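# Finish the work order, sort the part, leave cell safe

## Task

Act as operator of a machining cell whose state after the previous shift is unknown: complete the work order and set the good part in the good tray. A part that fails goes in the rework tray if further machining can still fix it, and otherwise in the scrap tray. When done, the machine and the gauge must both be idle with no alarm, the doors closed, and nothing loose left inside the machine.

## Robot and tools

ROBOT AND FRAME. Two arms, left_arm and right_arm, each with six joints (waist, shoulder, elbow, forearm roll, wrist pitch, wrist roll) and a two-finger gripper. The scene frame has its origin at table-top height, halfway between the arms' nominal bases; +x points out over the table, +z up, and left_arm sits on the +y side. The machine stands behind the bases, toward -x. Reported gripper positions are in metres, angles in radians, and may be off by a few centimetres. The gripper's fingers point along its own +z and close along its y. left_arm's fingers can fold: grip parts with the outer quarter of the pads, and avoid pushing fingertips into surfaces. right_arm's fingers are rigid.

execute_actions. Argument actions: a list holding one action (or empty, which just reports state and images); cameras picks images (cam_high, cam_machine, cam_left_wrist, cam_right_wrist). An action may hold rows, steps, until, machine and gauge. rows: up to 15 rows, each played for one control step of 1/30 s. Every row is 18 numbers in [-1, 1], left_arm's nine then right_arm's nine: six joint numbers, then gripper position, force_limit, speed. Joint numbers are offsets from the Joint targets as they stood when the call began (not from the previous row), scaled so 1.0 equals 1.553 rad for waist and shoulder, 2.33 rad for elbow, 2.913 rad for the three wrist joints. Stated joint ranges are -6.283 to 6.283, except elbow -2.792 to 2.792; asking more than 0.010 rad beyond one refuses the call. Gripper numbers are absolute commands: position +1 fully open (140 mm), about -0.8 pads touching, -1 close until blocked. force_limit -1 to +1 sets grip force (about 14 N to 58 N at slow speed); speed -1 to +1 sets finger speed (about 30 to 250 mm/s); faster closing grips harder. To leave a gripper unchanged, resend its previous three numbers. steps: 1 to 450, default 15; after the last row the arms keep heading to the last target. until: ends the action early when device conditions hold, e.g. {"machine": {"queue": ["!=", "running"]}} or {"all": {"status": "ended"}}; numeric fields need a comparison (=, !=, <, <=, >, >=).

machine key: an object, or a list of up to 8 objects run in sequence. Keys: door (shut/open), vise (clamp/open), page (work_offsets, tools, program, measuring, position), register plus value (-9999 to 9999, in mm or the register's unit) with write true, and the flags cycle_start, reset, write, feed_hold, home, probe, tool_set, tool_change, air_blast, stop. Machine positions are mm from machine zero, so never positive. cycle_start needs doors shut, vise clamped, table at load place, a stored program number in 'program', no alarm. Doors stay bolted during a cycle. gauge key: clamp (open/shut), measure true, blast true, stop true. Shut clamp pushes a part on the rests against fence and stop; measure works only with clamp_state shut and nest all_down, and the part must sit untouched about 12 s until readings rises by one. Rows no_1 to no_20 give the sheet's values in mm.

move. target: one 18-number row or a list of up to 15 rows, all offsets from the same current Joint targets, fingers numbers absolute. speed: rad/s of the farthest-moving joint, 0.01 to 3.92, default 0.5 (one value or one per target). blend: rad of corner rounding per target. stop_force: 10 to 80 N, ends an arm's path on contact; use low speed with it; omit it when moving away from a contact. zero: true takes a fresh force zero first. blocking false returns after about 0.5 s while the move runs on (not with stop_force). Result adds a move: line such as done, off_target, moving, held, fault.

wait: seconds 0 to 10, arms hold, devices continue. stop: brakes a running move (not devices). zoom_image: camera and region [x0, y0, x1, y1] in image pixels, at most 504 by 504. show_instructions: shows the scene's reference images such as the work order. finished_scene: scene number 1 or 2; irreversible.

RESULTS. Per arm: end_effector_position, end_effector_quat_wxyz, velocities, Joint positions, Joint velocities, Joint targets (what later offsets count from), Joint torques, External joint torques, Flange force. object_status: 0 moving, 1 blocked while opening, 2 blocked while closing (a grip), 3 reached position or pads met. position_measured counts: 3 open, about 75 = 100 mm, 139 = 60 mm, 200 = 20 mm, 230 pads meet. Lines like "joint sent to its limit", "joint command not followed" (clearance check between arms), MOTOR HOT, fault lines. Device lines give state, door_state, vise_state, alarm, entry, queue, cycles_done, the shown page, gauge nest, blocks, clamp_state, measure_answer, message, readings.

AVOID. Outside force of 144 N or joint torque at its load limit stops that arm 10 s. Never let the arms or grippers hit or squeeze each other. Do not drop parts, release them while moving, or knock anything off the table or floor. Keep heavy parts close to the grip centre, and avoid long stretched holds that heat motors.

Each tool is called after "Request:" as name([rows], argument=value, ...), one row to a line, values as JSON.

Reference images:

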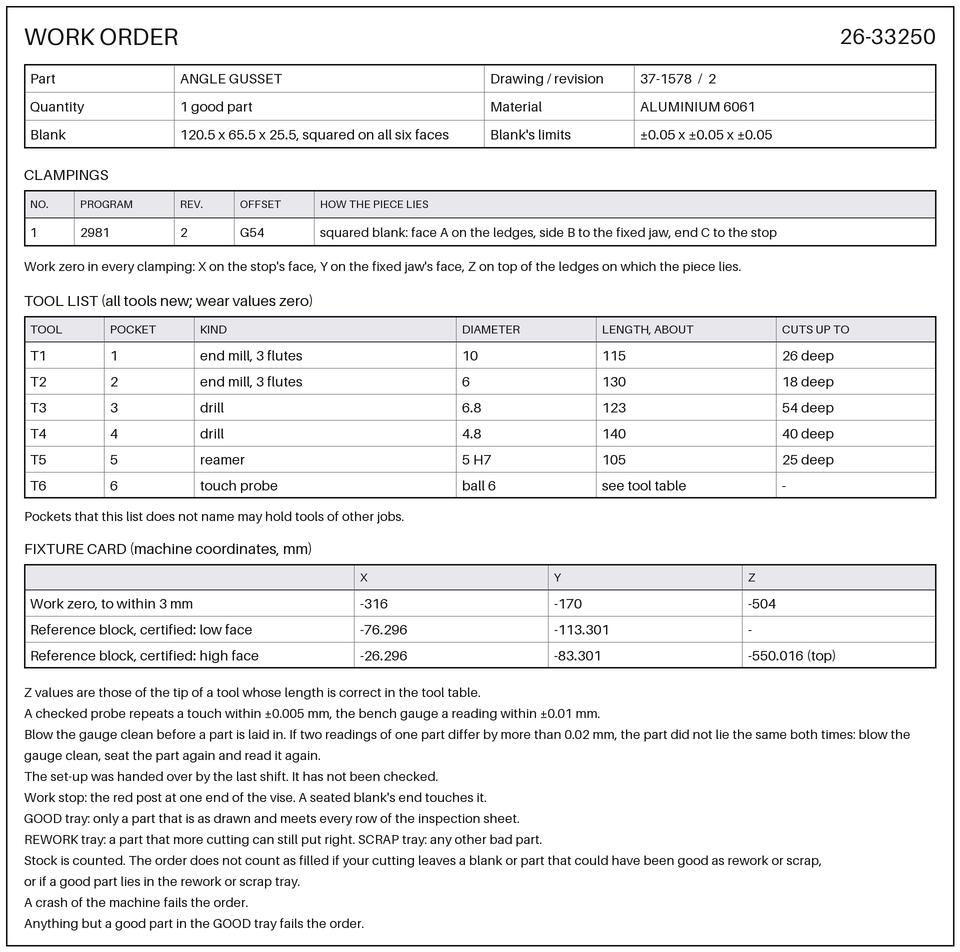

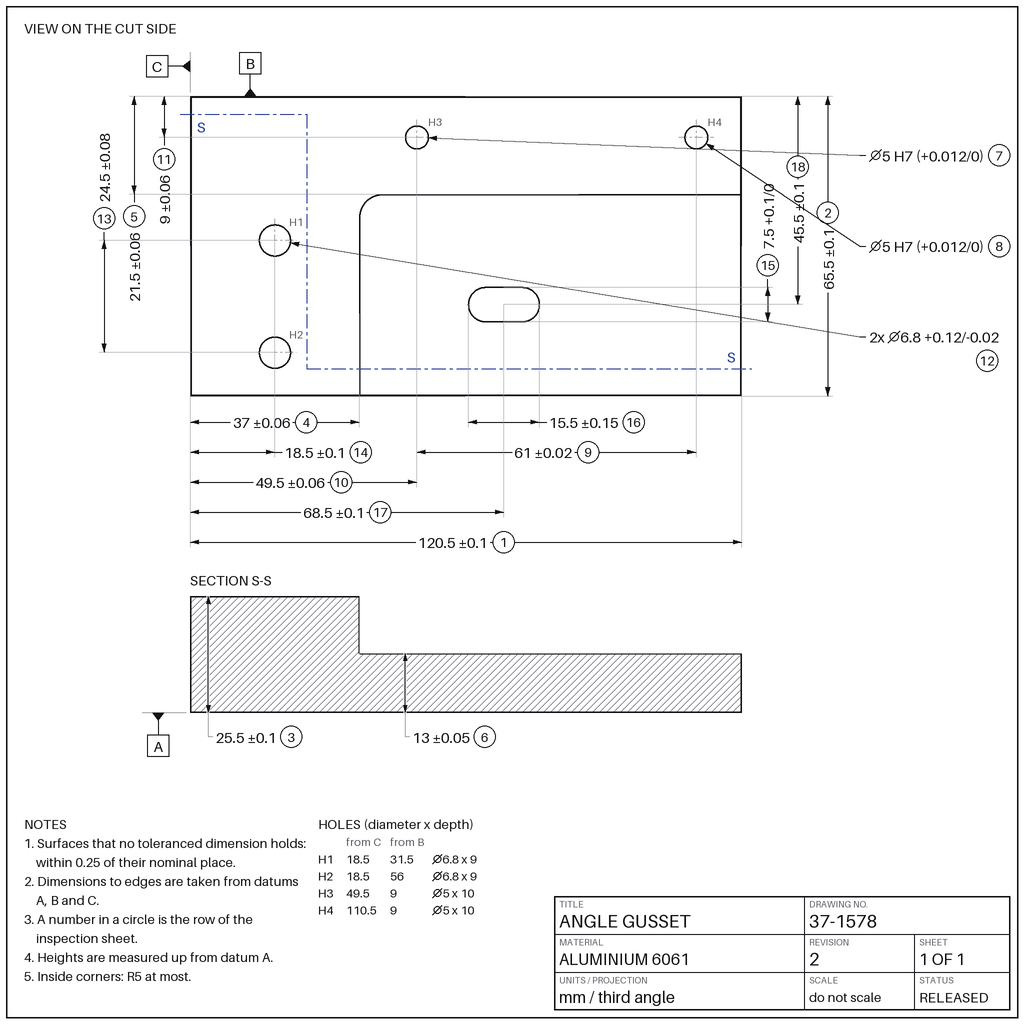

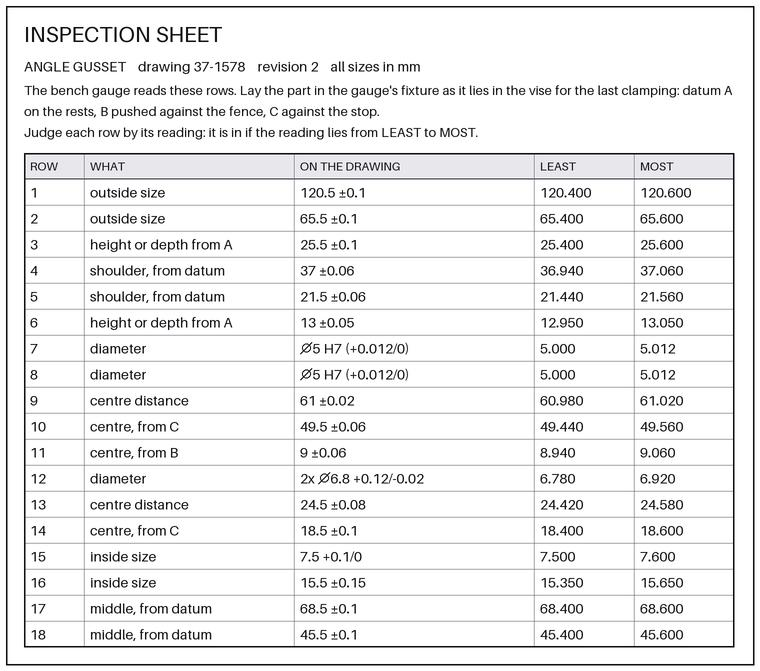

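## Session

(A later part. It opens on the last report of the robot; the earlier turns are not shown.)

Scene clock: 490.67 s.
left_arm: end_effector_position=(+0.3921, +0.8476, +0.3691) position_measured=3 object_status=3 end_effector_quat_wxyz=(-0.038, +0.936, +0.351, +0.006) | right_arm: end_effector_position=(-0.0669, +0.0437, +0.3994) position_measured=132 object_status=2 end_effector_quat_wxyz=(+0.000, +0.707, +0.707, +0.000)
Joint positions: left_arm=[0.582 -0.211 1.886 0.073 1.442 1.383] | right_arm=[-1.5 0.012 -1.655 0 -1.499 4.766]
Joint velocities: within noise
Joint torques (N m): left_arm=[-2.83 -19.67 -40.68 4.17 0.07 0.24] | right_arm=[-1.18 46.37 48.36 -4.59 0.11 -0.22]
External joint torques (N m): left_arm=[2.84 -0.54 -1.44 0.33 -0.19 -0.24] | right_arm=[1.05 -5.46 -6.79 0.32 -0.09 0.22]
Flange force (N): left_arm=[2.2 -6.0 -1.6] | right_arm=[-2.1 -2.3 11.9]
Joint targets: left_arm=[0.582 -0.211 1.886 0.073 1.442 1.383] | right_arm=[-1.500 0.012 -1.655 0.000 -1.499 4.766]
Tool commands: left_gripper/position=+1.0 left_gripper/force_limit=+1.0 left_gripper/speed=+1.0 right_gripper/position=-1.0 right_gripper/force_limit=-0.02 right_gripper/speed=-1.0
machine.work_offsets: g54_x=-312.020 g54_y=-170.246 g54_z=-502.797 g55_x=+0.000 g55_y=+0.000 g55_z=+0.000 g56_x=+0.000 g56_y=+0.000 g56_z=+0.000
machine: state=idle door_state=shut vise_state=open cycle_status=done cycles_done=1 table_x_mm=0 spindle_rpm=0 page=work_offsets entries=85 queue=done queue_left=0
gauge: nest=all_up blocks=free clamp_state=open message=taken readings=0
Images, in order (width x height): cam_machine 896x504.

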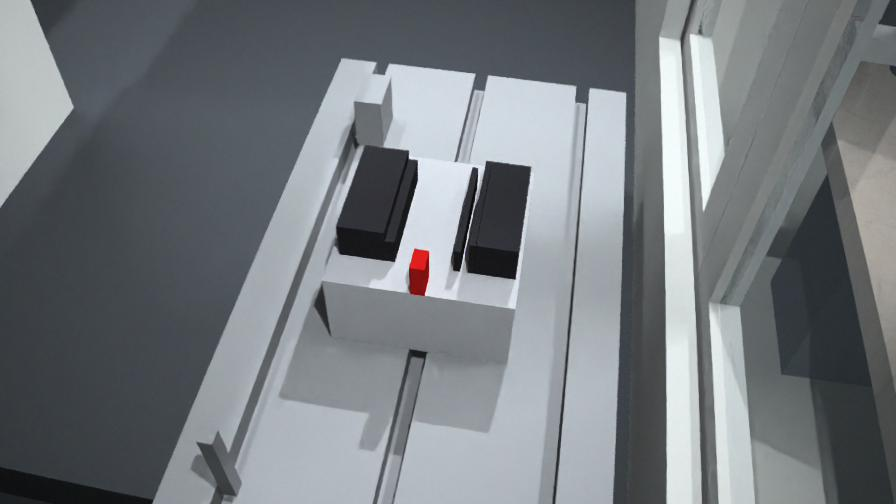

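Request:
move([
  [0,0,0,0,0,0,1,1,1,-0.6251,-0.3426,0.1759,0,0.0421,-0.3334,-1,-0.02,-1],
  [0,0,0,0,0,0,1,1,1,-0.6251,-0.3718,0.1271,0,0.0967,-0.3334,-1,-0.02,-1],
], speed=[0.5,0.15], blend=[0.02,0], cameras=["cam_high","cam_right_wrist"])

Scene clock: 494.53 s.
left_arm: end_effector_position=(+0.3921, +0.8476, +0.3691) position_measured=3 object_status=3 end_effector_quat_wxyz=(-0.038, +0.936, +0.351, +0.006) | right_arm: end_effector_position=(+0.6290, -0.0144, +0.1498) position_measured=132 object_status=2 end_effector_quat_wxyz=(+0.000, +0.707, +0.707, +0.000)
Joint positions: left_arm=[0.582 -0.211 1.886 0.073 1.442 1.383] | right_arm=[-2.471 -0.565 -1.359 0 -1.218 3.795]
Joint velocities: within noise
Joint torques (N m): left_arm=[-2.8 -19.67 -40.66 4.12 0.06 0.2] | right_arm=[-1.51 102.86 45.38 -4.3 0.27 -0.25]
External joint torques (N m): left_arm=[2.73 -0.4 -1.45 0.37 -0.18 -0.2] | right_arm=[1.25 -8.29 -6.17 0.3 -0.25 0.25]
Flange force (N): left_arm=[2.4 -5.9 -1.6] | right_arm=[-0.1 -3.1 10.4]
Joint targets: left_arm=[0.582 -0.211 1.886 0.073 1.442 1.383] | right_arm=[-2.471 -0.565 -1.359 0.000 -1.218 3.795]
machine.work_offsets: g54_x=-312.020 g54_y=-170.246 g54_z=-502.797 g55_x=+0.000 g55_y=+0.000 g55_z=+0.000 g56_x=+0.000 g56_y=+0.000 g56_z=+0.000
machine: state=idle door_state=shut vise_state=open cycle_status=done cycles_done=1 table_x_mm=0 spindle_rpm=0 page=work_offsets entries=85 queue=done queue_left=0
gauge: nest=all_up blocks=free clamp_state=open message=taken readings=0
move: done
camera_calibration:
cam_right_wrist: T_world_to_cam=[[0.999723, 0.020942, 0.0107163, -0.627128], [0.0158146, -0.935532, 0.352887, -0.0736863], [0.0174155, -0.35262, -0.935605, 0.267922], [0, 0, 0, 1]] pos_world=[0.623454, 0.0386722, 0.283393]
Images, in order (width x height): cam_high 896x504, cam_right_wrist 896x504.

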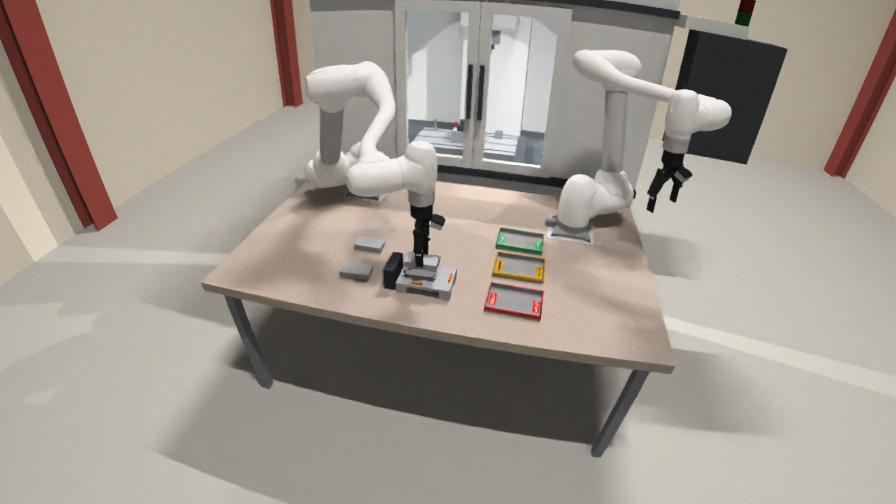

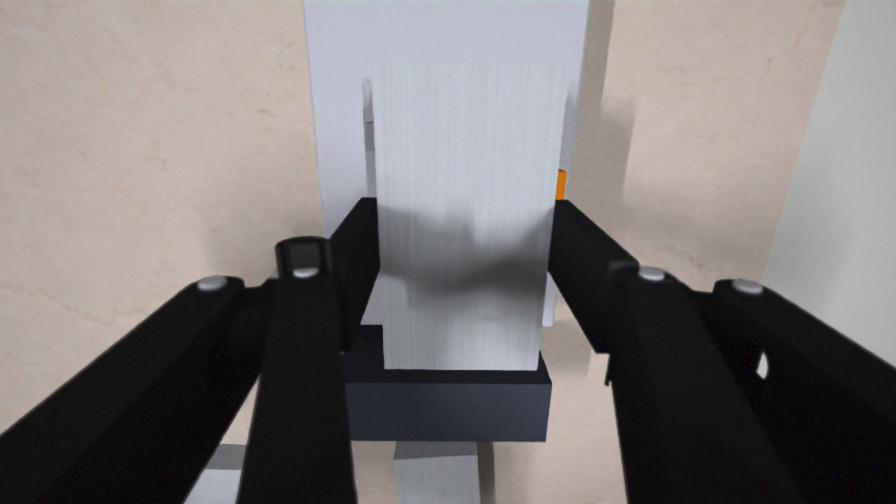

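Request:
move(target=[0,0,0,0,0,0,1,1,1,0,-0.0316,-0.0276,0,0.0390,0,-1,-0.02,-1], speed=0.02, stop_force=13, cameras=["cam_right_wrist","cam_high"])

Scene clock: 500.67 s.
left_arm: end_effector_position=(+0.3921, +0.8476, +0.3691) position_measured=3 object_status=3 end_effector_quat_wxyz=(-0.038, +0.936, +0.351, +0.006) | right_arm: end_effector_position=(+0.6296, -0.0139, +0.0960) position_measured=132 object_status=2 end_effector_quat_wxyz=(+0.000, +0.707, +0.707, +0.000)
Joint positions: left_arm=[0.582 -0.211 1.886 0.073 1.442 1.383] | right_arm=[-2.471 -0.6 -1.405 0 -1.136 3.795]
Joint velocities: within noise
Joint torques (N m): left_arm=[-3.58 -19.63 -40.62 4.19 0.11 0.24] | right_arm=[-2.54 82.02 34.12 -4.67 2.92 -0.25]
External joint torques (N m): left_arm=[3.66 -0.81 -1.52 0.32 -0.22 -0.24] | right_arm=[2.32 13.47 3.5 0.84 -2.9 0.25]
Flange force (N): left_arm=[2.2 -8.0 -1.6] | right_arm=[-2.4 -8.6 -16.4]
Joint targets: left_arm=[0.582 -0.211 1.886 0.073 1.442 1.383] | right_arm=[-2.471 -0.601 -1.405 0.000 -1.136 3.795]
machine.work_offsets: g54_x=-312.020 g54_y=-170.246 g54_z=-502.797 g55_x=+0.000 g55_y=+0.000 g55_z=+0.000 g56_x=+0.000 g56_y=+0.000 g56_z=+0.000
machine: state=idle door_state=shut vise_state=open cycle_status=done cycles_done=1 table_x_mm=0 spindle_rpm=0 page=work_offsets entries=85 queue=done queue_left=0
gauge: nest=some_down blocks=free clamp_state=open message=taken readings=0
move: contact (right_arm); right_arm: the wrist pitch is farthest, 0.032 rad from its target
camera_calibration:
cam_right_wrist: T_world_to_cam=[[0.999721, 0.0209168, 0.0109433, -0.627213], [0.0157143, -0.935599, 0.352714, -0.0541733], [0.0176162, -0.352444, -0.935667, 0.217729], [0, 0, 0, 1]] pos_world=[0.624054, 0.0391722, 0.229694]
Images, in order (width x height): cam_high 896x504, cam_right_wrist 896x504.

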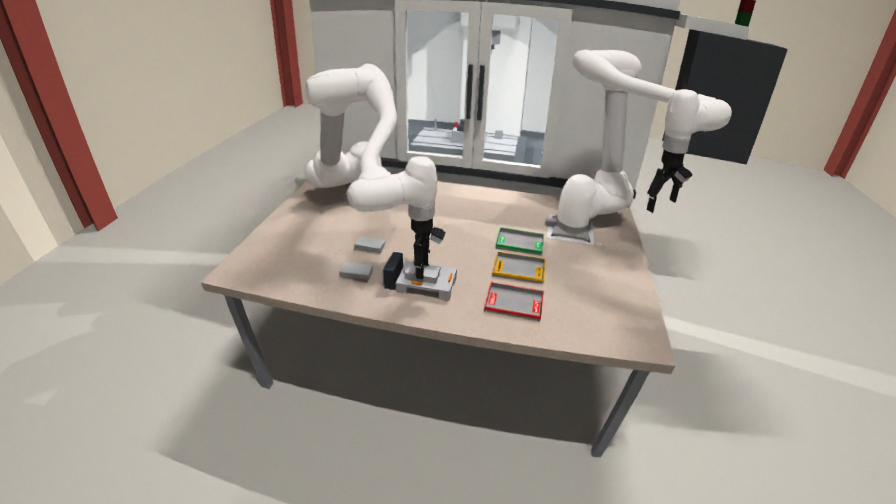

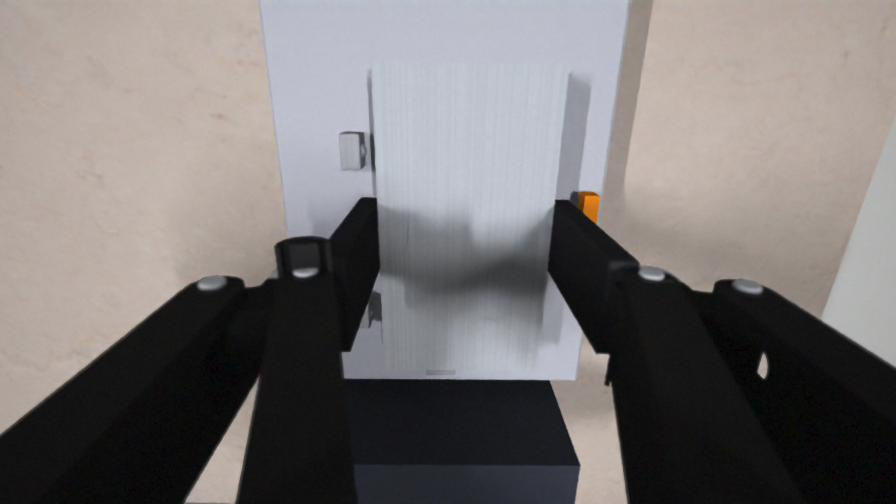

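Request:
execute_actions([
  {"rows":[[0,0,0,0,0,0,1,1,1,0,0,0,0,0,0,0.06,-0.02,-0.9]],"steps":30},
], cameras=["cam_right_wrist"])

Scene clock: 502.37 s.
left_arm: end_effector_position=(+0.3921, +0.8476, +0.3691) position_measured=3 object_status=3 end_effector_quat_wxyz=(-0.038, +0.936, +0.351, +0.006) | right_arm: end_effector_position=(+0.6296, -0.0139, +0.0960) position_measured=122 object_status=3 end_effector_quat_wxyz=(+0.000, +0.707, +0.707, +0.000)
Joint positions: left_arm=[0.582 -0.211 1.886 0.073 1.442 1.383] | right_arm=[-2.471 -0.601 -1.405 0 -1.136 3.795]
Joint velocities: within noise
Joint torques (N m): left_arm=[-2.77 -19.38 -40.72 4.2 0.11 0.15] | right_arm=[-1.57 100.29 41.12 -4.18 0.08 -0.29]
External joint torques (N m): left_arm=[2.75 -0.94 -1.48 0.3 -0.23 -0.15] | right_arm=[1.28 -4.47 -3.42 0.33 -0.06 0.29]
Flange force (N): left_arm=[1.6 -6.1 -1.7] | right_arm=[0.4 -2.7 5.8]
Joint targets: left_arm=[0.582 -0.211 1.886 0.073 1.442 1.383] | right_arm=[-2.471 -0.601 -1.405 0.000 -1.136 3.795]
machine.work_offsets: g54_x=-312.020 g54_y=-170.246 g54_z=-502.797 g55_x=+0.000 g55_y=+0.000 g55_z=+0.000 g56_x=+0.000 g56_y=+0.000 g56_z=+0.000
machine: state=idle door_state=shut vise_state=open cycle_status=done cycles_done=1 table_x_mm=0 spindle_rpm=0 page=work_offsets entries=85 queue=done queue_left=0
gauge: nest=some_down blocks=free clamp_state=open message=taken readings=0
camera_calibration:
cam_right_wrist: T_world_to_cam=[[0.999721, 0.0209165, 0.0109413, -0.627213], [0.015713, -0.935566, 0.352802, -0.054194], [0.0176157, -0.352531, -0.935634, 0.217726], [0, 0, 0, 1]] pos_world=[0.624054, 0.0391721, 0.229694]
Images, in order (width x height): cam_right_wrist 896x504.

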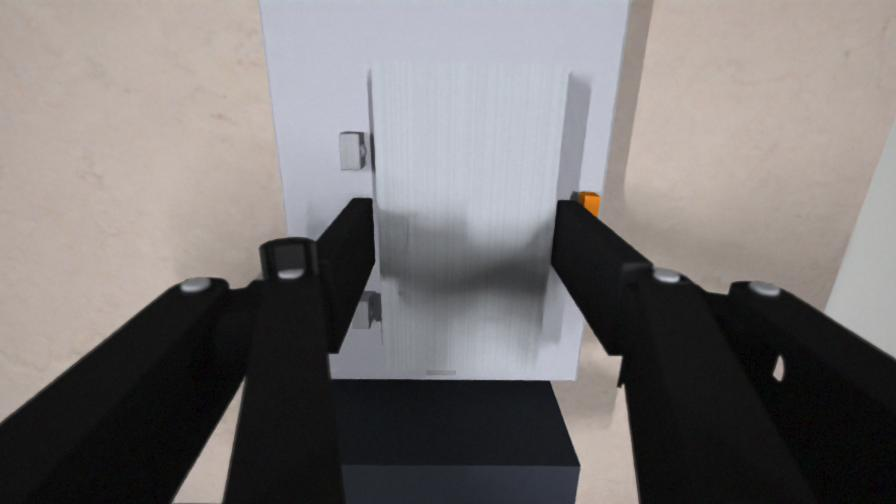

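Request:
move([
  [0,0,0,0,0,0,1,1,1,0,0.0229,0.0198,0,-0.0279,0,0.06,-0.02,-0.9],
  [0,0,0,0,0,0,1,1,1,0,0.0395,0.0424,0,-0.0548,0,0.06,-0.02,-0.9],
], speed=[0.1,0.3], blend=[0.02,0], cameras=["cam_right_wrist"])

Request:
execute_actions([
  {"gauge":{"clamp":"shut"},"steps":240,"until":{"gauge":{"clamp_state":"shut"}}},
], cameras=["cam_right_wrist"])

Scene clock: 504.33 s.
left_arm: end_effector_position=(+0.3921, +0.8476, +0.3691) position_measured=3 object_status=3 end_effector_quat_wxyz=(-0.038, +0.936, +0.351, +0.006) | right_arm: end_effector_position=(+0.6290, -0.0143, +0.2003) position_measured=122 object_status=3 end_effector_quat_wxyz=(+0.000, +0.707, +0.707, +0.000)
Joint positions: left_arm=[0.582 -0.211 1.886 0.073 1.442 1.383] | right_arm=[-2.471 -0.539 -1.306 0 -1.296 3.795]
Joint velocities: within noise
Joint torques (N m): left_arm=[-3.04 -20.05 -40.52 4.19 0.07 0.19] | right_arm=[-1.32 97.02 43.63 -4.36 0 -0.25]
External joint torques (N m): left_arm=[3 -0.19 -1.65 0.31 -0.19 -0.19] | right_arm=[1.11 -4.7 -3.88 0.31 0.01 0.25]
Flange force (N): left_arm=[3.1 -6.5 -1.9] | right_arm=[-0.1 -2.9 6.6]
Joint targets: left_arm=[0.582 -0.211 1.886 0.073 1.442 1.383] | right_arm=[-2.471 -0.539 -1.306 0.000 -1.296 3.795]
machine.work_offsets: g54_x=-312.020 g54_y=-170.246 g54_z=-502.797 g55_x=+0.000 g55_y=+0.000 g55_z=+0.000 g56_x=+0.000 g56_y=+0.000 g56_z=+0.000
machine: state=idle door_state=shut vise_state=open cycle_status=done cycles_done=1 table_x_mm=0 spindle_rpm=0 page=work_offsets entries=85 queue=done queue_left=0
gauge: nest=some_down blocks=free clamp_state=open message=taken readings=0
move: done
camera_calibration:
cam_right_wrist: T_world_to_cam=[[0.999718, 0.0209245, 0.011264, -0.62775], [0.0156123, -0.935678, 0.35251, -0.0912837], [0.0179155, -0.352234, -0.93574, 0.314987], [0, 0, 0, 1]] pos_world=[0.623354, 0.0386723, 0.333995]
Images, in order (width x height): cam_right_wrist 896x504.

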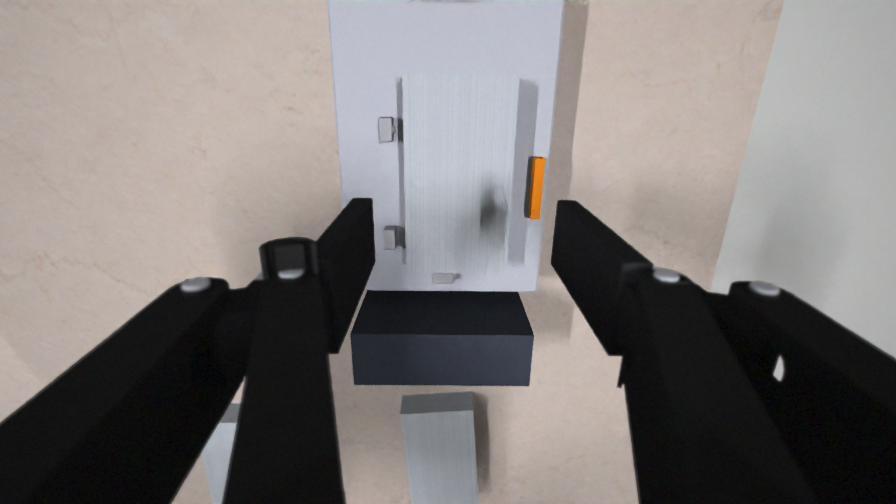

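Scene clock: 507.77 s.
left_arm: end_effector_position=(+0.3921, +0.8476, +0.3691) position_measured=3 object_status=3 end_effector_quat_wxyz=(-0.038, +0.936, +0.351, +0.006) | right_arm: end_effector_position=(+0.6290, -0.0143, +0.2004) position_measured=122 object_status=3 end_effector_quat_wxyz=(+0.000, +0.707, +0.707, +0.000)
Joint positions: left_arm=[0.582 -0.211 1.886 0.073 1.442 1.383] | right_arm=[-2.471 -0.539 -1.306 0 -1.296 3.795]
Joint velocities: within noise
Joint torques (N m): left_arm=[-3 -19.97 -40.61 4.21 0.09 0.17] | right_arm=[-1.64 97.35 43.65 -4.35 0.12 -0.22]
External joint torques (N m): left_arm=[2.98 -0.26 -1.47 0.28 -0.21 -0.18] | right_arm=[1.44 -4.72 -3.76 0.29 -0.11 0.22]
Flange force (N): left_arm=[2.8 -6.5 -1.6] | right_arm=[0.4 -2.8 6.2]
Joint targets: left_arm=[0.582 -0.211 1.886 0.073 1.442 1.383] | right_arm=[-2.471 -0.539 -1.306 0.000 -1.296 3.795]
Tool commands: left_gripper/position=+1.0 left_gripper/force_limit=+1.0 left_gripper/speed=+1.0 right_gripper/position=+0.06 right_gripper/force_limit=-0.02 right_gripper/speed=-0.9
machine.work_offsets: g54_x=-312.020 g54_y=-170.246 g54_z=-502.797 g55_x=+0.000 g55_y=+0.000 g55_z=+0.000 g56_x=+0.000 g56_y=+0.000 g56_z=+0.000
machine: state=idle door_state=shut vise_state=open cycle_status=done cycles_done=1 table_x_mm=0 spindle_rpm=0 page=work_offsets entries=85 queue=done queue_left=0
gauge: nest=all_down blocks=all clamp_state=shut message=taken readings=0
camera_calibration:
cam_right_wrist: T_world_to_cam=[[0.999717, 0.0208661, 0.0113946, -0.627792], [0.0155133, -0.935712, 0.352423, -0.0912271], [0.0180157, -0.352146, -0.935772, 0.315025], [0, 0, 0, 1]] pos_world=[0.623354, 0.0386721, 0.334095]
Images, in order (width x height): cam_right_wrist 896x504.

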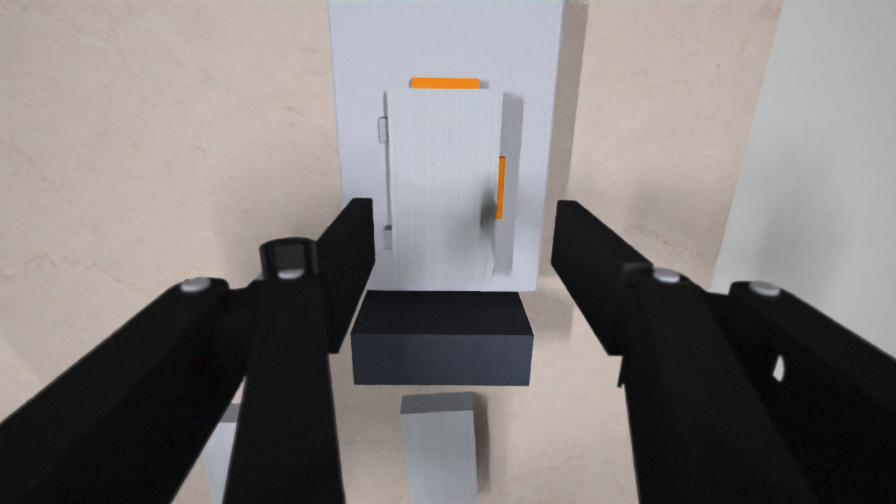

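Request:
execute_actions([
  {"gauge":{"measure":true},"steps":450,"until":{"gauge":{"readings":[">=",1]}}},
], cameras=[])

Scene clock: 520.17 s.
left_arm: end_effector_position=(+0.3921, +0.8476, +0.3691) position_measured=3 object_status=3 end_effector_quat_wxyz=(-0.038, +0.936, +0.351, +0.006) | right_arm: end_effector_position=(+0.6290, -0.0143, +0.2004) position_measured=122 object_status=3 end_effector_quat_wxyz=(+0.000, +0.707, +0.707, +0.000)
Joint positions: left_arm=[0.582 -0.211 1.886 0.073 1.442 1.383] | right_arm=[-2.471 -0.539 -1.306 0 -1.296 3.795]
Joint velocities: within noise
Joint torques (N m): left_arm=[-2.78 -19.61 -40.72 4.21 0.05 0.19] | right_arm=[-1.33 96.84 43.6 -4.35 0.09 -0.24]
External joint torques (N m): left_arm=[2.84 -0.89 -1.55 0.31 -0.17 -0.2] | right_arm=[1.11 -4.17 -3.58 0.28 -0.06 0.24]
Flange force (N): left_arm=[1.8 -6.2 -1.9] | right_arm=[-0.1 -2.9 5.9]
Joint targets: left_arm=[0.582 -0.211 1.886 0.073 1.442 1.383] | right_arm=[-2.471 -0.539 -1.306 0.000 -1.296 3.795]
Tool commands: left_gripper/position=+1.0 left_gripper/force_limit=+1.0 left_gripper/speed=+1.0 right_gripper/position=+0.06 right_gripper/force_limit=-0.02 right_gripper/speed=-0.9
machine.work_offsets: g54_x=-312.020 g54_y=-170.246 g54_z=-502.797 g55_x=+0.000 g55_y=+0.000 g55_z=+0.000 g56_x=+0.000 g56_y=+0.000 g56_z=+0.000
machine: state=idle door_state=shut vise_state=open cycle_status=done cycles_done=1 table_x_mm=0 spindle_rpm=0 page=work_offsets entries=85 queue=done queue_left=0
gauge: nest=all_down blocks=all clamp_state=shut message=taken readings=1 no_1=120.527 no_2=65.463 no_3=25.548 no_4=36.998 no_5=21.503 no_6=13.001 no_7=5.005 no_8=5.002 no_9=61.000 no_10=49.503 no_11=9.003 no_12=6.799 no_13=24.501 no_14=18.495 no_15=7.552 no_16=15.501 no_17=68.498 no_18=45.506
No camera images: "cameras" was empty.

Request:
execute_actions([
  {"gauge":{"clamp":"open"},"rows":[[0,0,0,0,0,0,1,1,1,0,0,0,0,0,0,0.12,-0.02,-0.9]],"steps":240,"until":{"gauge":{"clamp_state":"open"}}},
], cameras=[])

Request:
move([
  [0,0,0,0,0,0,1,1,1,-0.0019,0.0084,-0.0088,0,0.0026,-0.0010,0.12,-0.02,-0.9],
  [0,0,0,0,0,0,1,1,1,-0.0019,-0.0084,-0.0313,0,0.0296,-0.0010,0.12,-0.02,-0.9],
], speed=[0.1,0.15], cameras=["cam_right_wrist"])

Scene clock: 524.33 s.
left_arm: end_effector_position=(+0.3921, +0.8476, +0.3691) position_measured=3 object_status=3 end_effector_quat_wxyz=(-0.038, +0.936, +0.351, +0.006) | right_arm: end_effector_position=(+0.6290, -0.0143, +0.2004) position_measured=114 object_status=3 end_effector_quat_wxyz=(+0.000, +0.707, +0.707, +0.000)
Joint positions: left_arm=[0.582 -0.211 1.886 0.073 1.442 1.383] | right_arm=[-2.471 -0.539 -1.306 0 -1.296 3.795]
Joint velocities: within noise
Joint torques (N m): left_arm=[-3.11 -19.43 -40.68 4.22 0.05 0.15] | right_arm=[-1.24 97.32 43.62 -4.38 0.07 -0.22]
External joint torques (N m): left_arm=[3.11 -0.9 -1.52 0.28 -0.17 -0.15] | right_arm=[0.97 -4.49 -3.62 0.3 -0.05 0.22]
Flange force (N): left_arm=[1.8 -6.9 -1.8] | right_arm=[0.0 -2.5 6.1]
Joint targets: left_arm=[0.582 -0.211 1.886 0.073 1.442 1.383] | right_arm=[-2.471 -0.539 -1.306 0.000 -1.296 3.795]
machine.work_offsets: g54_x=-312.020 g54_y=-170.246 g54_z=-502.797 g55_x=+0.000 g55_y=+0.000 g55_z=+0.000 g56_x=+0.000 g56_y=+0.000 g56_z=+0.000
machine: state=idle door_state=shut vise_state=open cycle_status=done cycles_done=1 table_x_mm=0 spindle_rpm=0 page=work_offsets entries=85 queue=done queue_left=0
gauge: nest=all_down blocks=all clamp_state=open message=taken readings=1 no_1=120.527 no_2=65.463 no_3=25.548 no_4=36.998 no_5=21.503 no_6=13.001 no_7=5.005 no_8=5.002 no_9=61.000 no_10=49.503 no_11=9.003 no_12=6.799 no_13=24.501 no_14=18.495 no_15=7.552 no_16=15.501 no_17=68.498 no_18=45.506
No camera images: "cameras" was empty.

Scene clock: 525.43 s.
left_arm: end_effector_position=(+0.3921, +0.8476, +0.3691) position_measured=3 object_status=3 end_effector_quat_wxyz=(-0.038, +0.936, +0.351, +0.006) | right_arm: end_effector_position=(+0.6241, -0.0213, +0.1506) position_measured=114 object_status=3 end_effector_quat_wxyz=(+0.000, +0.707, +0.707, +0.000)
Joint positions: left_arm=[0.582 -0.211 1.886 0.073 1.442 1.383] | right_arm=[-2.474 -0.552 -1.379 0 -1.21 3.792]
Joint velocities: within noise
Joint torques (N m): left_arm=[-2.55 -19.55 -40.6 4.21 0.1 0.15] | right_arm=[-1.6 97.22 41.96 -4.27 -0.08 -0.28]
External joint torques (N m): left_arm=[2.64 -1.4 -1.69 0.31 -0.21 -0.16] | right_arm=[1.3 -4.26 -3.09 0.31 0.1 0.28]
Flange force (N): left_arm=[1.0 -5.9 -2.2] | right_arm=[0.8 -2.2 5.6]
Joint targets: left_arm=[0.582 -0.211 1.886 0.073 1.442 1.383] | right_arm=[-2.474 -0.552 -1.379 0.000 -1.210 3.792]
machine.work_offsets: g54_x=-312.020 g54_y=-170.246 g54_z=-502.797 g55_x=+0.000 g55_y=+0.000 g55_z=+0.000 g56_x=+0.000 g56_y=+0.000 g56_z=+0.000
machine: state=idle door_state=shut vise_state=open cycle_status=done cycles_done=1 table_x_mm=0 spindle_rpm=0 page=work_offsets entries=85 queue=done queue_left=0
gauge: nest=all_down blocks=all clamp_state=open message=taken readings=1 no_1=120.527 no_2=65.463 no_3=25.548 no_4=36.998 no_5=21.503 no_6=13.001 no_7=5.005 no_8=5.002 no_9=61.000 no_10=49.503 no_11=9.003 no_12=6.799 no_13=24.501 no_14=18.495 no_15=7.552 no_16=15.501 no_17=68.498 no_18=45.506
move: done
camera_calibration:
cam_right_wrist: T_world_to_cam=[[0.999715, 0.0208392, 0.0116193, -0.622242], [0.0154113, -0.935759, 0.352305, -0.0800526], [0.0182146, -0.352025, -0.935813, 0.265933], [0, 0, 0, 1]] pos_world=[0.618455, 0.0316721, 0.284296]
Images, in order (width x height): cam_right_wrist 896x504.

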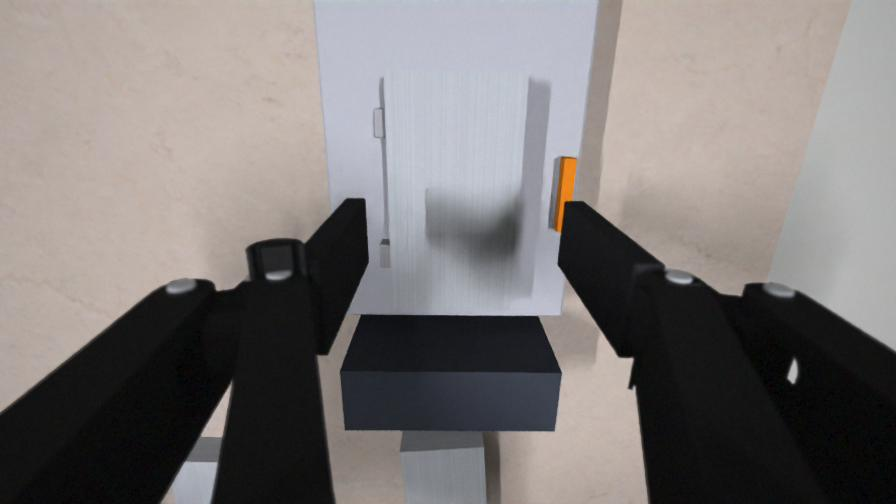

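Request:
move(target=[0,0,0,0,0,0,1,1,1,0.0009,-0.0214,-0.0229,0,0.0297,0.0005,0.12,-0.02,-0.9], speed=0.04, stop_force=20, cameras=["cam_right_wrist"])

Scene clock: 531.30 s.
left_arm: end_effector_position=(+0.3921, +0.8476, +0.3691) position_measured=3 object_status=3 end_effector_quat_wxyz=(-0.038, +0.936, +0.351, +0.006) | right_arm: end_effector_position=(+0.6221, -0.0213, +0.0949) position_measured=114 object_status=3 end_effector_quat_wxyz=(+0.000, +0.707, +0.707, +0.000)
Joint positions: left_arm=[0.582 -0.211 1.886 0.073 1.442 1.383] | right_arm=[-2.473 -0.585 -1.433 0 -1.123 3.793]
Joint velocities: within noise
Joint torques (N m): left_arm=[-2.96 -19.64 -40.74 4.21 0.15 0.19] | right_arm=[-1.73 98.64 40.99 -4.09 0.09 -0.29]
External joint torques (N m): left_arm=[2.99 -0.92 -1.48 0.3 -0.27 -0.2] | right_arm=[1.48 -4.44 -3.64 0.29 -0.08 0.29]
Flange force (N): left_arm=[1.7 -6.6 -1.6] | right_arm=[0.3 -3.2 5.9]
Joint targets: left_arm=[0.582 -0.211 1.886 0.073 1.442 1.383] | right_arm=[-2.473 -0.585 -1.433 0.000 -1.123 3.793]
machine.work_offsets: g54_x=-312.020 g54_y=-170.246 g54_z=-502.797 g55_x=+0.000 g55_y=+0.000 g55_z=+0.000 g56_x=+0.000 g56_y=+0.000 g56_z=+0.000
machine: state=idle door_state=shut vise_state=open cycle_status=done cycles_done=1 table_x_mm=0 spindle_rpm=0 page=work_offsets entries=85 queue=done queue_left=0
gauge: nest=all_down blocks=all clamp_state=open message=taken readings=1 no_1=120.527 no_2=65.463 no_3=25.548 no_4=36.998 no_5=21.503 no_6=13.001 no_7=5.005 no_8=5.002 no_9=61.000 no_10=49.503 no_11=9.003 no_12=6.799 no_13=24.501 no_14=18.495 no_15=7.552 no_16=15.501 no_17=68.498 no_18=45.506
move: done
camera_calibration:
cam_right_wrist: T_world_to_cam=[[0.999719, 0.0207716, 0.0114299, -0.619452], [0.0154125, -0.935714, 0.352422, -0.0604258], [0.0180155, -0.352147, -0.935771, 0.213962], [0, 0, 0, 1]] pos_world=[0.616355, 0.0316719, 0.228595]
Images, in order (width x height): cam_right_wrist 896x504.

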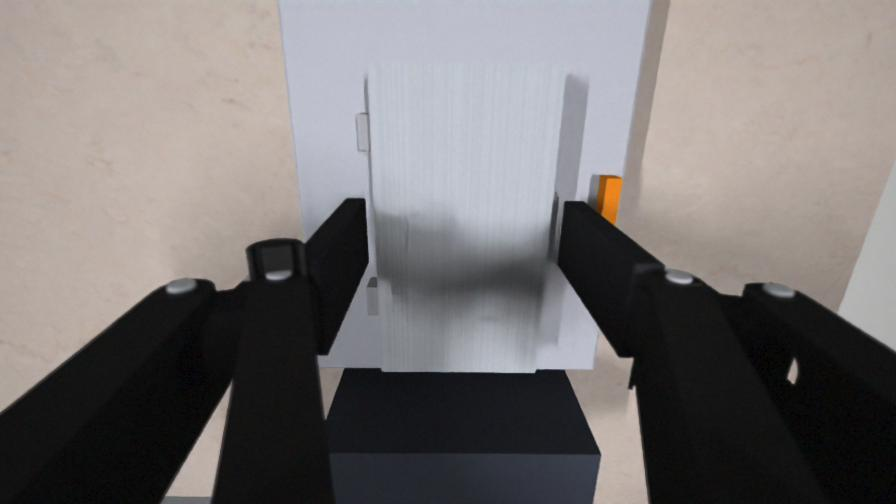

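Request:
execute_actions([
  {"rows":[[0,0,0,0,0,0,1,1,1,0,0,0,0,0,0,-1,-0.02,-1]],"steps":60},
], cameras=[])

Scene clock: 533.73 s.
left_arm: end_effector_position=(+0.3921, +0.8476, +0.3691) position_measured=3 object_status=3 end_effector_quat_wxyz=(-0.038, +0.936, +0.351, +0.006) | right_arm: end_effector_position=(+0.6221, -0.0213, +0.0949) position_measured=132 object_status=2 end_effector_quat_wxyz=(+0.000, +0.707, +0.707, +0.000)
Joint positions: left_arm=[0.582 -0.211 1.886 0.073 1.442 1.383] | right_arm=[-2.473 -0.585 -1.433 0 -1.123 3.793]
Joint velocities: within noise
Joint torques (N m): left_arm=[-2.99 -19.51 -40.64 4.26 0.06 0.24] | right_arm=[-1.49 89.04 37.53 -4.38 1.52 -0.35]
External joint torques (N m): left_arm=[3.03 -1.2 -1.61 0.25 -0.17 -0.25] | right_arm=[1.27 5.14 -0.15 0.57 -1.5 0.35]
Flange force (N): left_arm=[1.4 -6.6 -2.1] | right_arm=[-2.2 -6.4 -5.8]
Joint targets: left_arm=[0.582 -0.211 1.886 0.073 1.442 1.383] | right_arm=[-2.473 -0.585 -1.433 0.000 -1.123 3.793]
machine.work_offsets: g54_x=-312.020 g54_y=-170.246 g54_z=-502.797 g55_x=+0.000 g55_y=+0.000 g55_z=+0.000 g56_x=+0.000 g56_y=+0.000 g56_z=+0.000
machine: state=idle door_state=shut vise_state=open cycle_status=done cycles_done=1 table_x_mm=0 spindle_rpm=0 page=work_offsets entries=85 queue=done queue_left=0
gauge: nest=some_down blocks=stop clamp_state=open message=taken readings=1 no_1=120.527 no_2=65.463 no_3=25.548 no_4=36.998 no_5=21.503 no_6=13.001 no_7=5.005 no_8=5.002 no_9=61.000 no_10=49.503 no_11=9.003 no_12=6.799 no_13=24.501 no_14=18.495 no_15=7.552 no_16=15.501 no_17=68.498 no_18=45.506
No camera images: "cameras" was empty.

Request:
move([
  [0,0,0,0,0,0,1,1,1,0,0.0515,0.0700,0,-0.0836,0,-1,-0.02,-1],
  [0,0,0,0,0,0,1,1,1,0.4005,0.0038,0.1208,0,-0.0989,0.2135,-1,-0.02,-1],
], speed=[0.12,0.4], blend=[0.03,0], cameras=["cam_high","cam_right_wrist"])

Request:
zoom_image(camera="cam_high", region=[440, 180, 600, 330])

Scene clock: 538.40 s.
left_arm: end_effector_position=(+0.3921, +0.8476, +0.3691) position_measured=3 object_status=3 end_effector_quat_wxyz=(-0.038, +0.936, +0.351, +0.006) | right_arm: end_effector_position=(+0.2221, +0.3349, +0.2497) position_measured=132 object_status=2 end_effector_quat_wxyz=(+0.000, +0.707, +0.707, +0.000)
Joint positions: left_arm=[0.582 -0.211 1.886 0.073 1.442 1.383] | right_arm=[-1.851 -0.58 -1.151 0 -1.411 4.415]
Joint velocities: within noise
Joint torques (N m): left_arm=[-2.86 -19.91 -40.56 4.23 0.04 0.2] | right_arm=[-1.4 107.08 47.46 -4.49 0.13 -0.41]
External joint torques (N m): left_arm=[2.92 -0.84 -1.76 0.29 -0.16 -0.2] | right_arm=[1.09 -9.19 -6.24 0.26 -0.1 0.41]
Flange force (N): left_arm=[2.2 -6.4 -2.3] | right_arm=[-0.9 -2.1 10.9]
Joint targets: left_arm=[0.582 -0.211 1.886 0.073 1.442 1.383] | right_arm=[-1.851 -0.580 -1.151 0.000 -1.411 4.415]
machine.work_offsets: g54_x=-312.020 g54_y=-170.246 g54_z=-502.797 g55_x=+0.000 g55_y=+0.000 g55_z=+0.000 g56_x=+0.000 g56_y=+0.000 g56_z=+0.000
machine: state=idle door_state=shut vise_state=open cycle_status=done cycles_done=1 table_x_mm=0 spindle_rpm=0 page=work_offsets entries=85 queue=done queue_left=0
gauge: nest=all_up blocks=free clamp_state=open message=taken readings=1 no_1=120.527 no_2=65.463 no_3=25.548 no_4=36.998 no_5=21.503 no_6=13.001 no_7=5.005 no_8=5.002 no_9=61.000 no_10=49.503 no_11=9.003 no_12=6.799 no_13=24.501 no_14=18.495 no_15=7.552 no_16=15.501 no_17=68.498 no_18=45.506
move: done
camera_calibration:
cam_right_wrist: T_world_to_cam=[[0.999718, 0.0209896, 0.0111261, -0.228802], [0.0157139, -0.93552, 0.352925, 0.224245], [0.0178164, -0.352651, -0.935585, 0.49166], [0, 0, 0, 1]] pos_world=[0.216454, 0.387972, 0.383394]
Images, in order (width x height): cam_high 896x504, cam_right_wrist 896x504.

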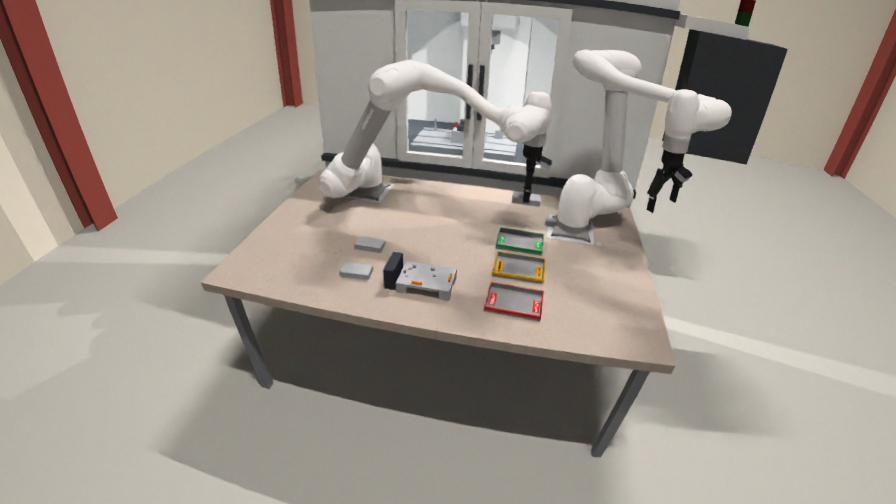

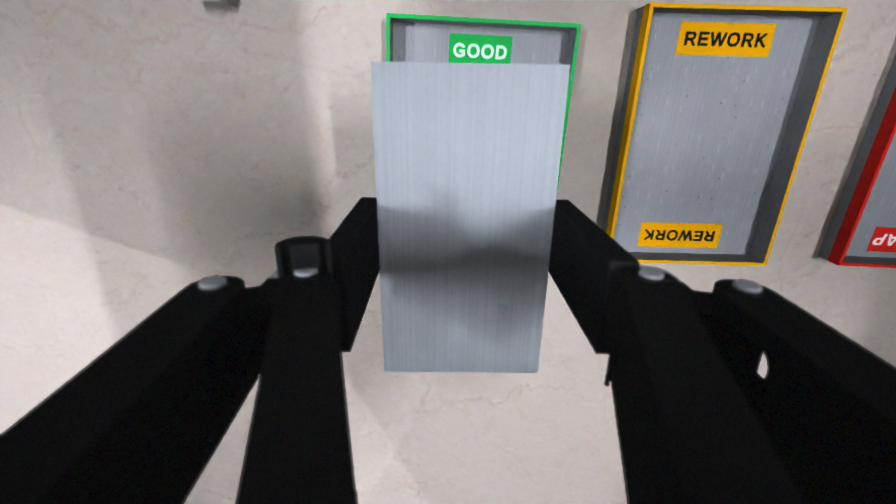

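Scaled by 3.150 from the camera's 896x504 image, which has a finer 1280x720 frame.

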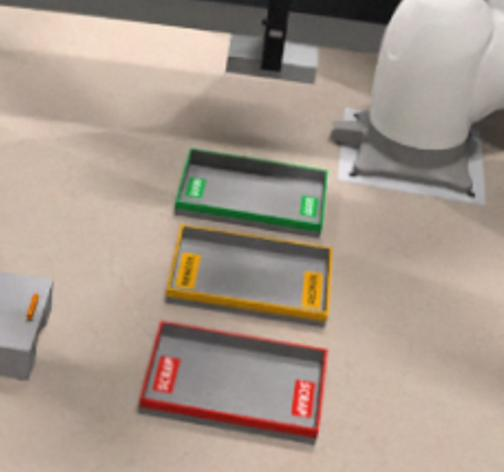

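Request:
move([
  [0,0,0,0,0,0,1,1,1,-0.0136,-0.0050,0.0058,0,-0.0018,-0.0072,-1,-0.02,-1],
  [0,0,0,0,0,0,1,1,1,-0.0136,-0.0308,-0.0448,0,0.0524,-0.0072,-1,-0.02,-1],
], speed=[0.1,0.15], cameras=["cam_high","cam_right_wrist"])

Request:
zoom_image(camera="cam_high", region=[440, 150, 600, 300])

Scene clock: 541.93 s.
left_arm: end_effector_position=(+0.3921, +0.8476, +0.3691) position_measured=3 object_status=3 end_effector_quat_wxyz=(-0.038, +0.936, +0.351, +0.006) | right_arm: end_effector_position=(+0.2411, +0.3330, +0.1503) position_measured=132 object_status=2 end_effector_quat_wxyz=(+0.000, +0.707, +0.707, +0.000)
Joint positions: left_arm=[0.582 -0.211 1.886 0.073 1.442 1.383] | right_arm=[-1.872 -0.627 -1.256 0 -1.259 4.394]
Joint velocities: within noise
Joint torques (N m): left_arm=[-2.72 -19.51 -40.76 4.18 0.13 0.14] | right_arm=[-1.4 109.95 47.25 -4.35 0.03 -0.25]
External joint torques (N m): left_arm=[2.78 -1.18 -1.48 0.33 -0.25 -0.15] | right_arm=[1.25 -9.44 -7.36 0.27 0.01 0.25]
Flange force (N): left_arm=[1.2 -6.2 -1.7] | right_arm=[-4.0 -3.3 12.3]
Joint targets: left_arm=[0.582 -0.211 1.886 0.073 1.442 1.383] | right_arm=[-1.872 -0.627 -1.256 0.000 -1.259 4.394]
machine.work_offsets: g54_x=-312.020 g54_y=-170.246 g54_z=-502.797 g55_x=+0.000 g55_y=+0.000 g55_z=+0.000 g56_x=+0.000 g56_y=+0.000 g56_z=+0.000
machine: state=idle door_state=shut vise_state=open cycle_status=done cycles_done=1 table_x_mm=0 spindle_rpm=0 page=work_offsets entries=85 queue=done queue_left=0
gauge: nest=all_up blocks=free clamp_state=open message=taken readings=1 no_1=120.527 no_2=65.463 no_3=25.548 no_4=36.998 no_5=21.503 no_6=13.001 no_7=5.005 no_8=5.002 no_9=61.000 no_10=49.503 no_11=9.003 no_12=6.799 no_13=24.501 no_14=18.495 no_15=7.552 no_16=15.501 no_17=68.498 no_18=45.506
move: done
camera_calibration:
cam_right_wrist: T_world_to_cam=[[0.999718, 0.0209253, 0.0112636, -0.246663], [0.0156132, -0.935678, 0.35251, 0.257359], [0.0179155, -0.352234, -0.93574, 0.39748], [0, 0, 0, 1]] pos_world=[0.235454, 0.385972, 0.283995]
Images, in order (width x height): cam_high 896x504, cam_right_wrist 896x504.

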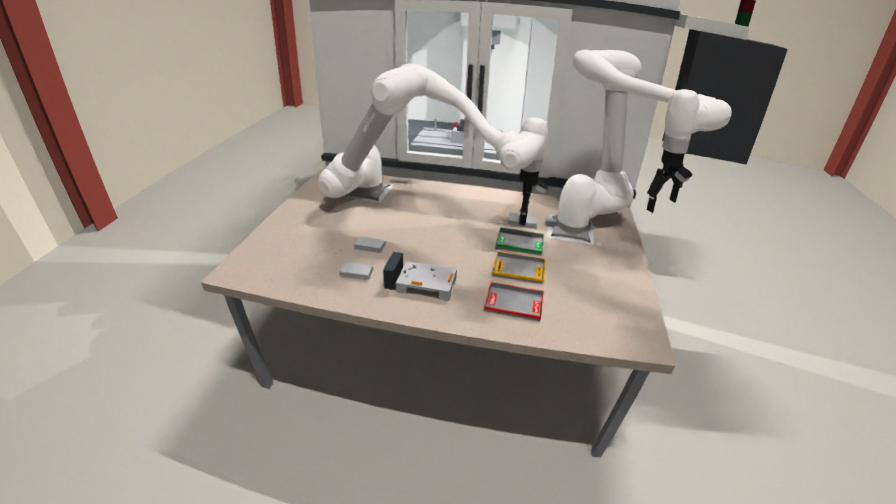

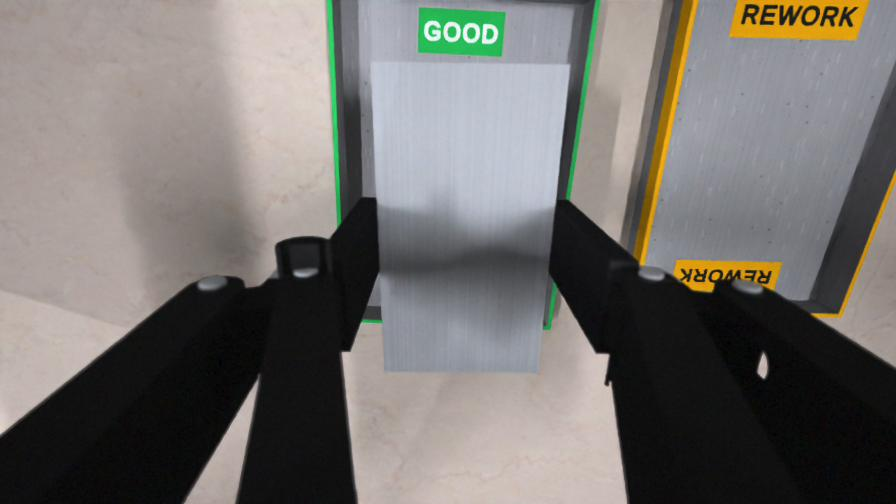

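Scaled by 3.150 from the camera's 896x504 image, which has a finer 1280x720 frame.

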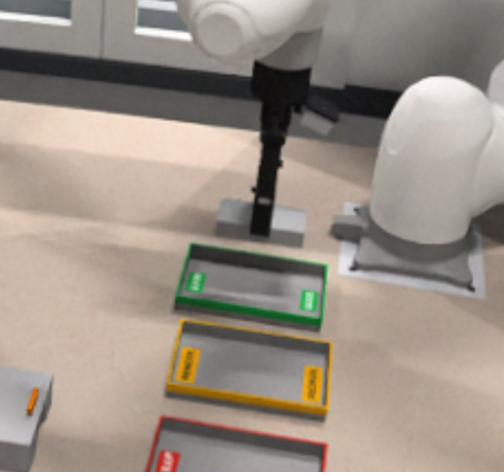

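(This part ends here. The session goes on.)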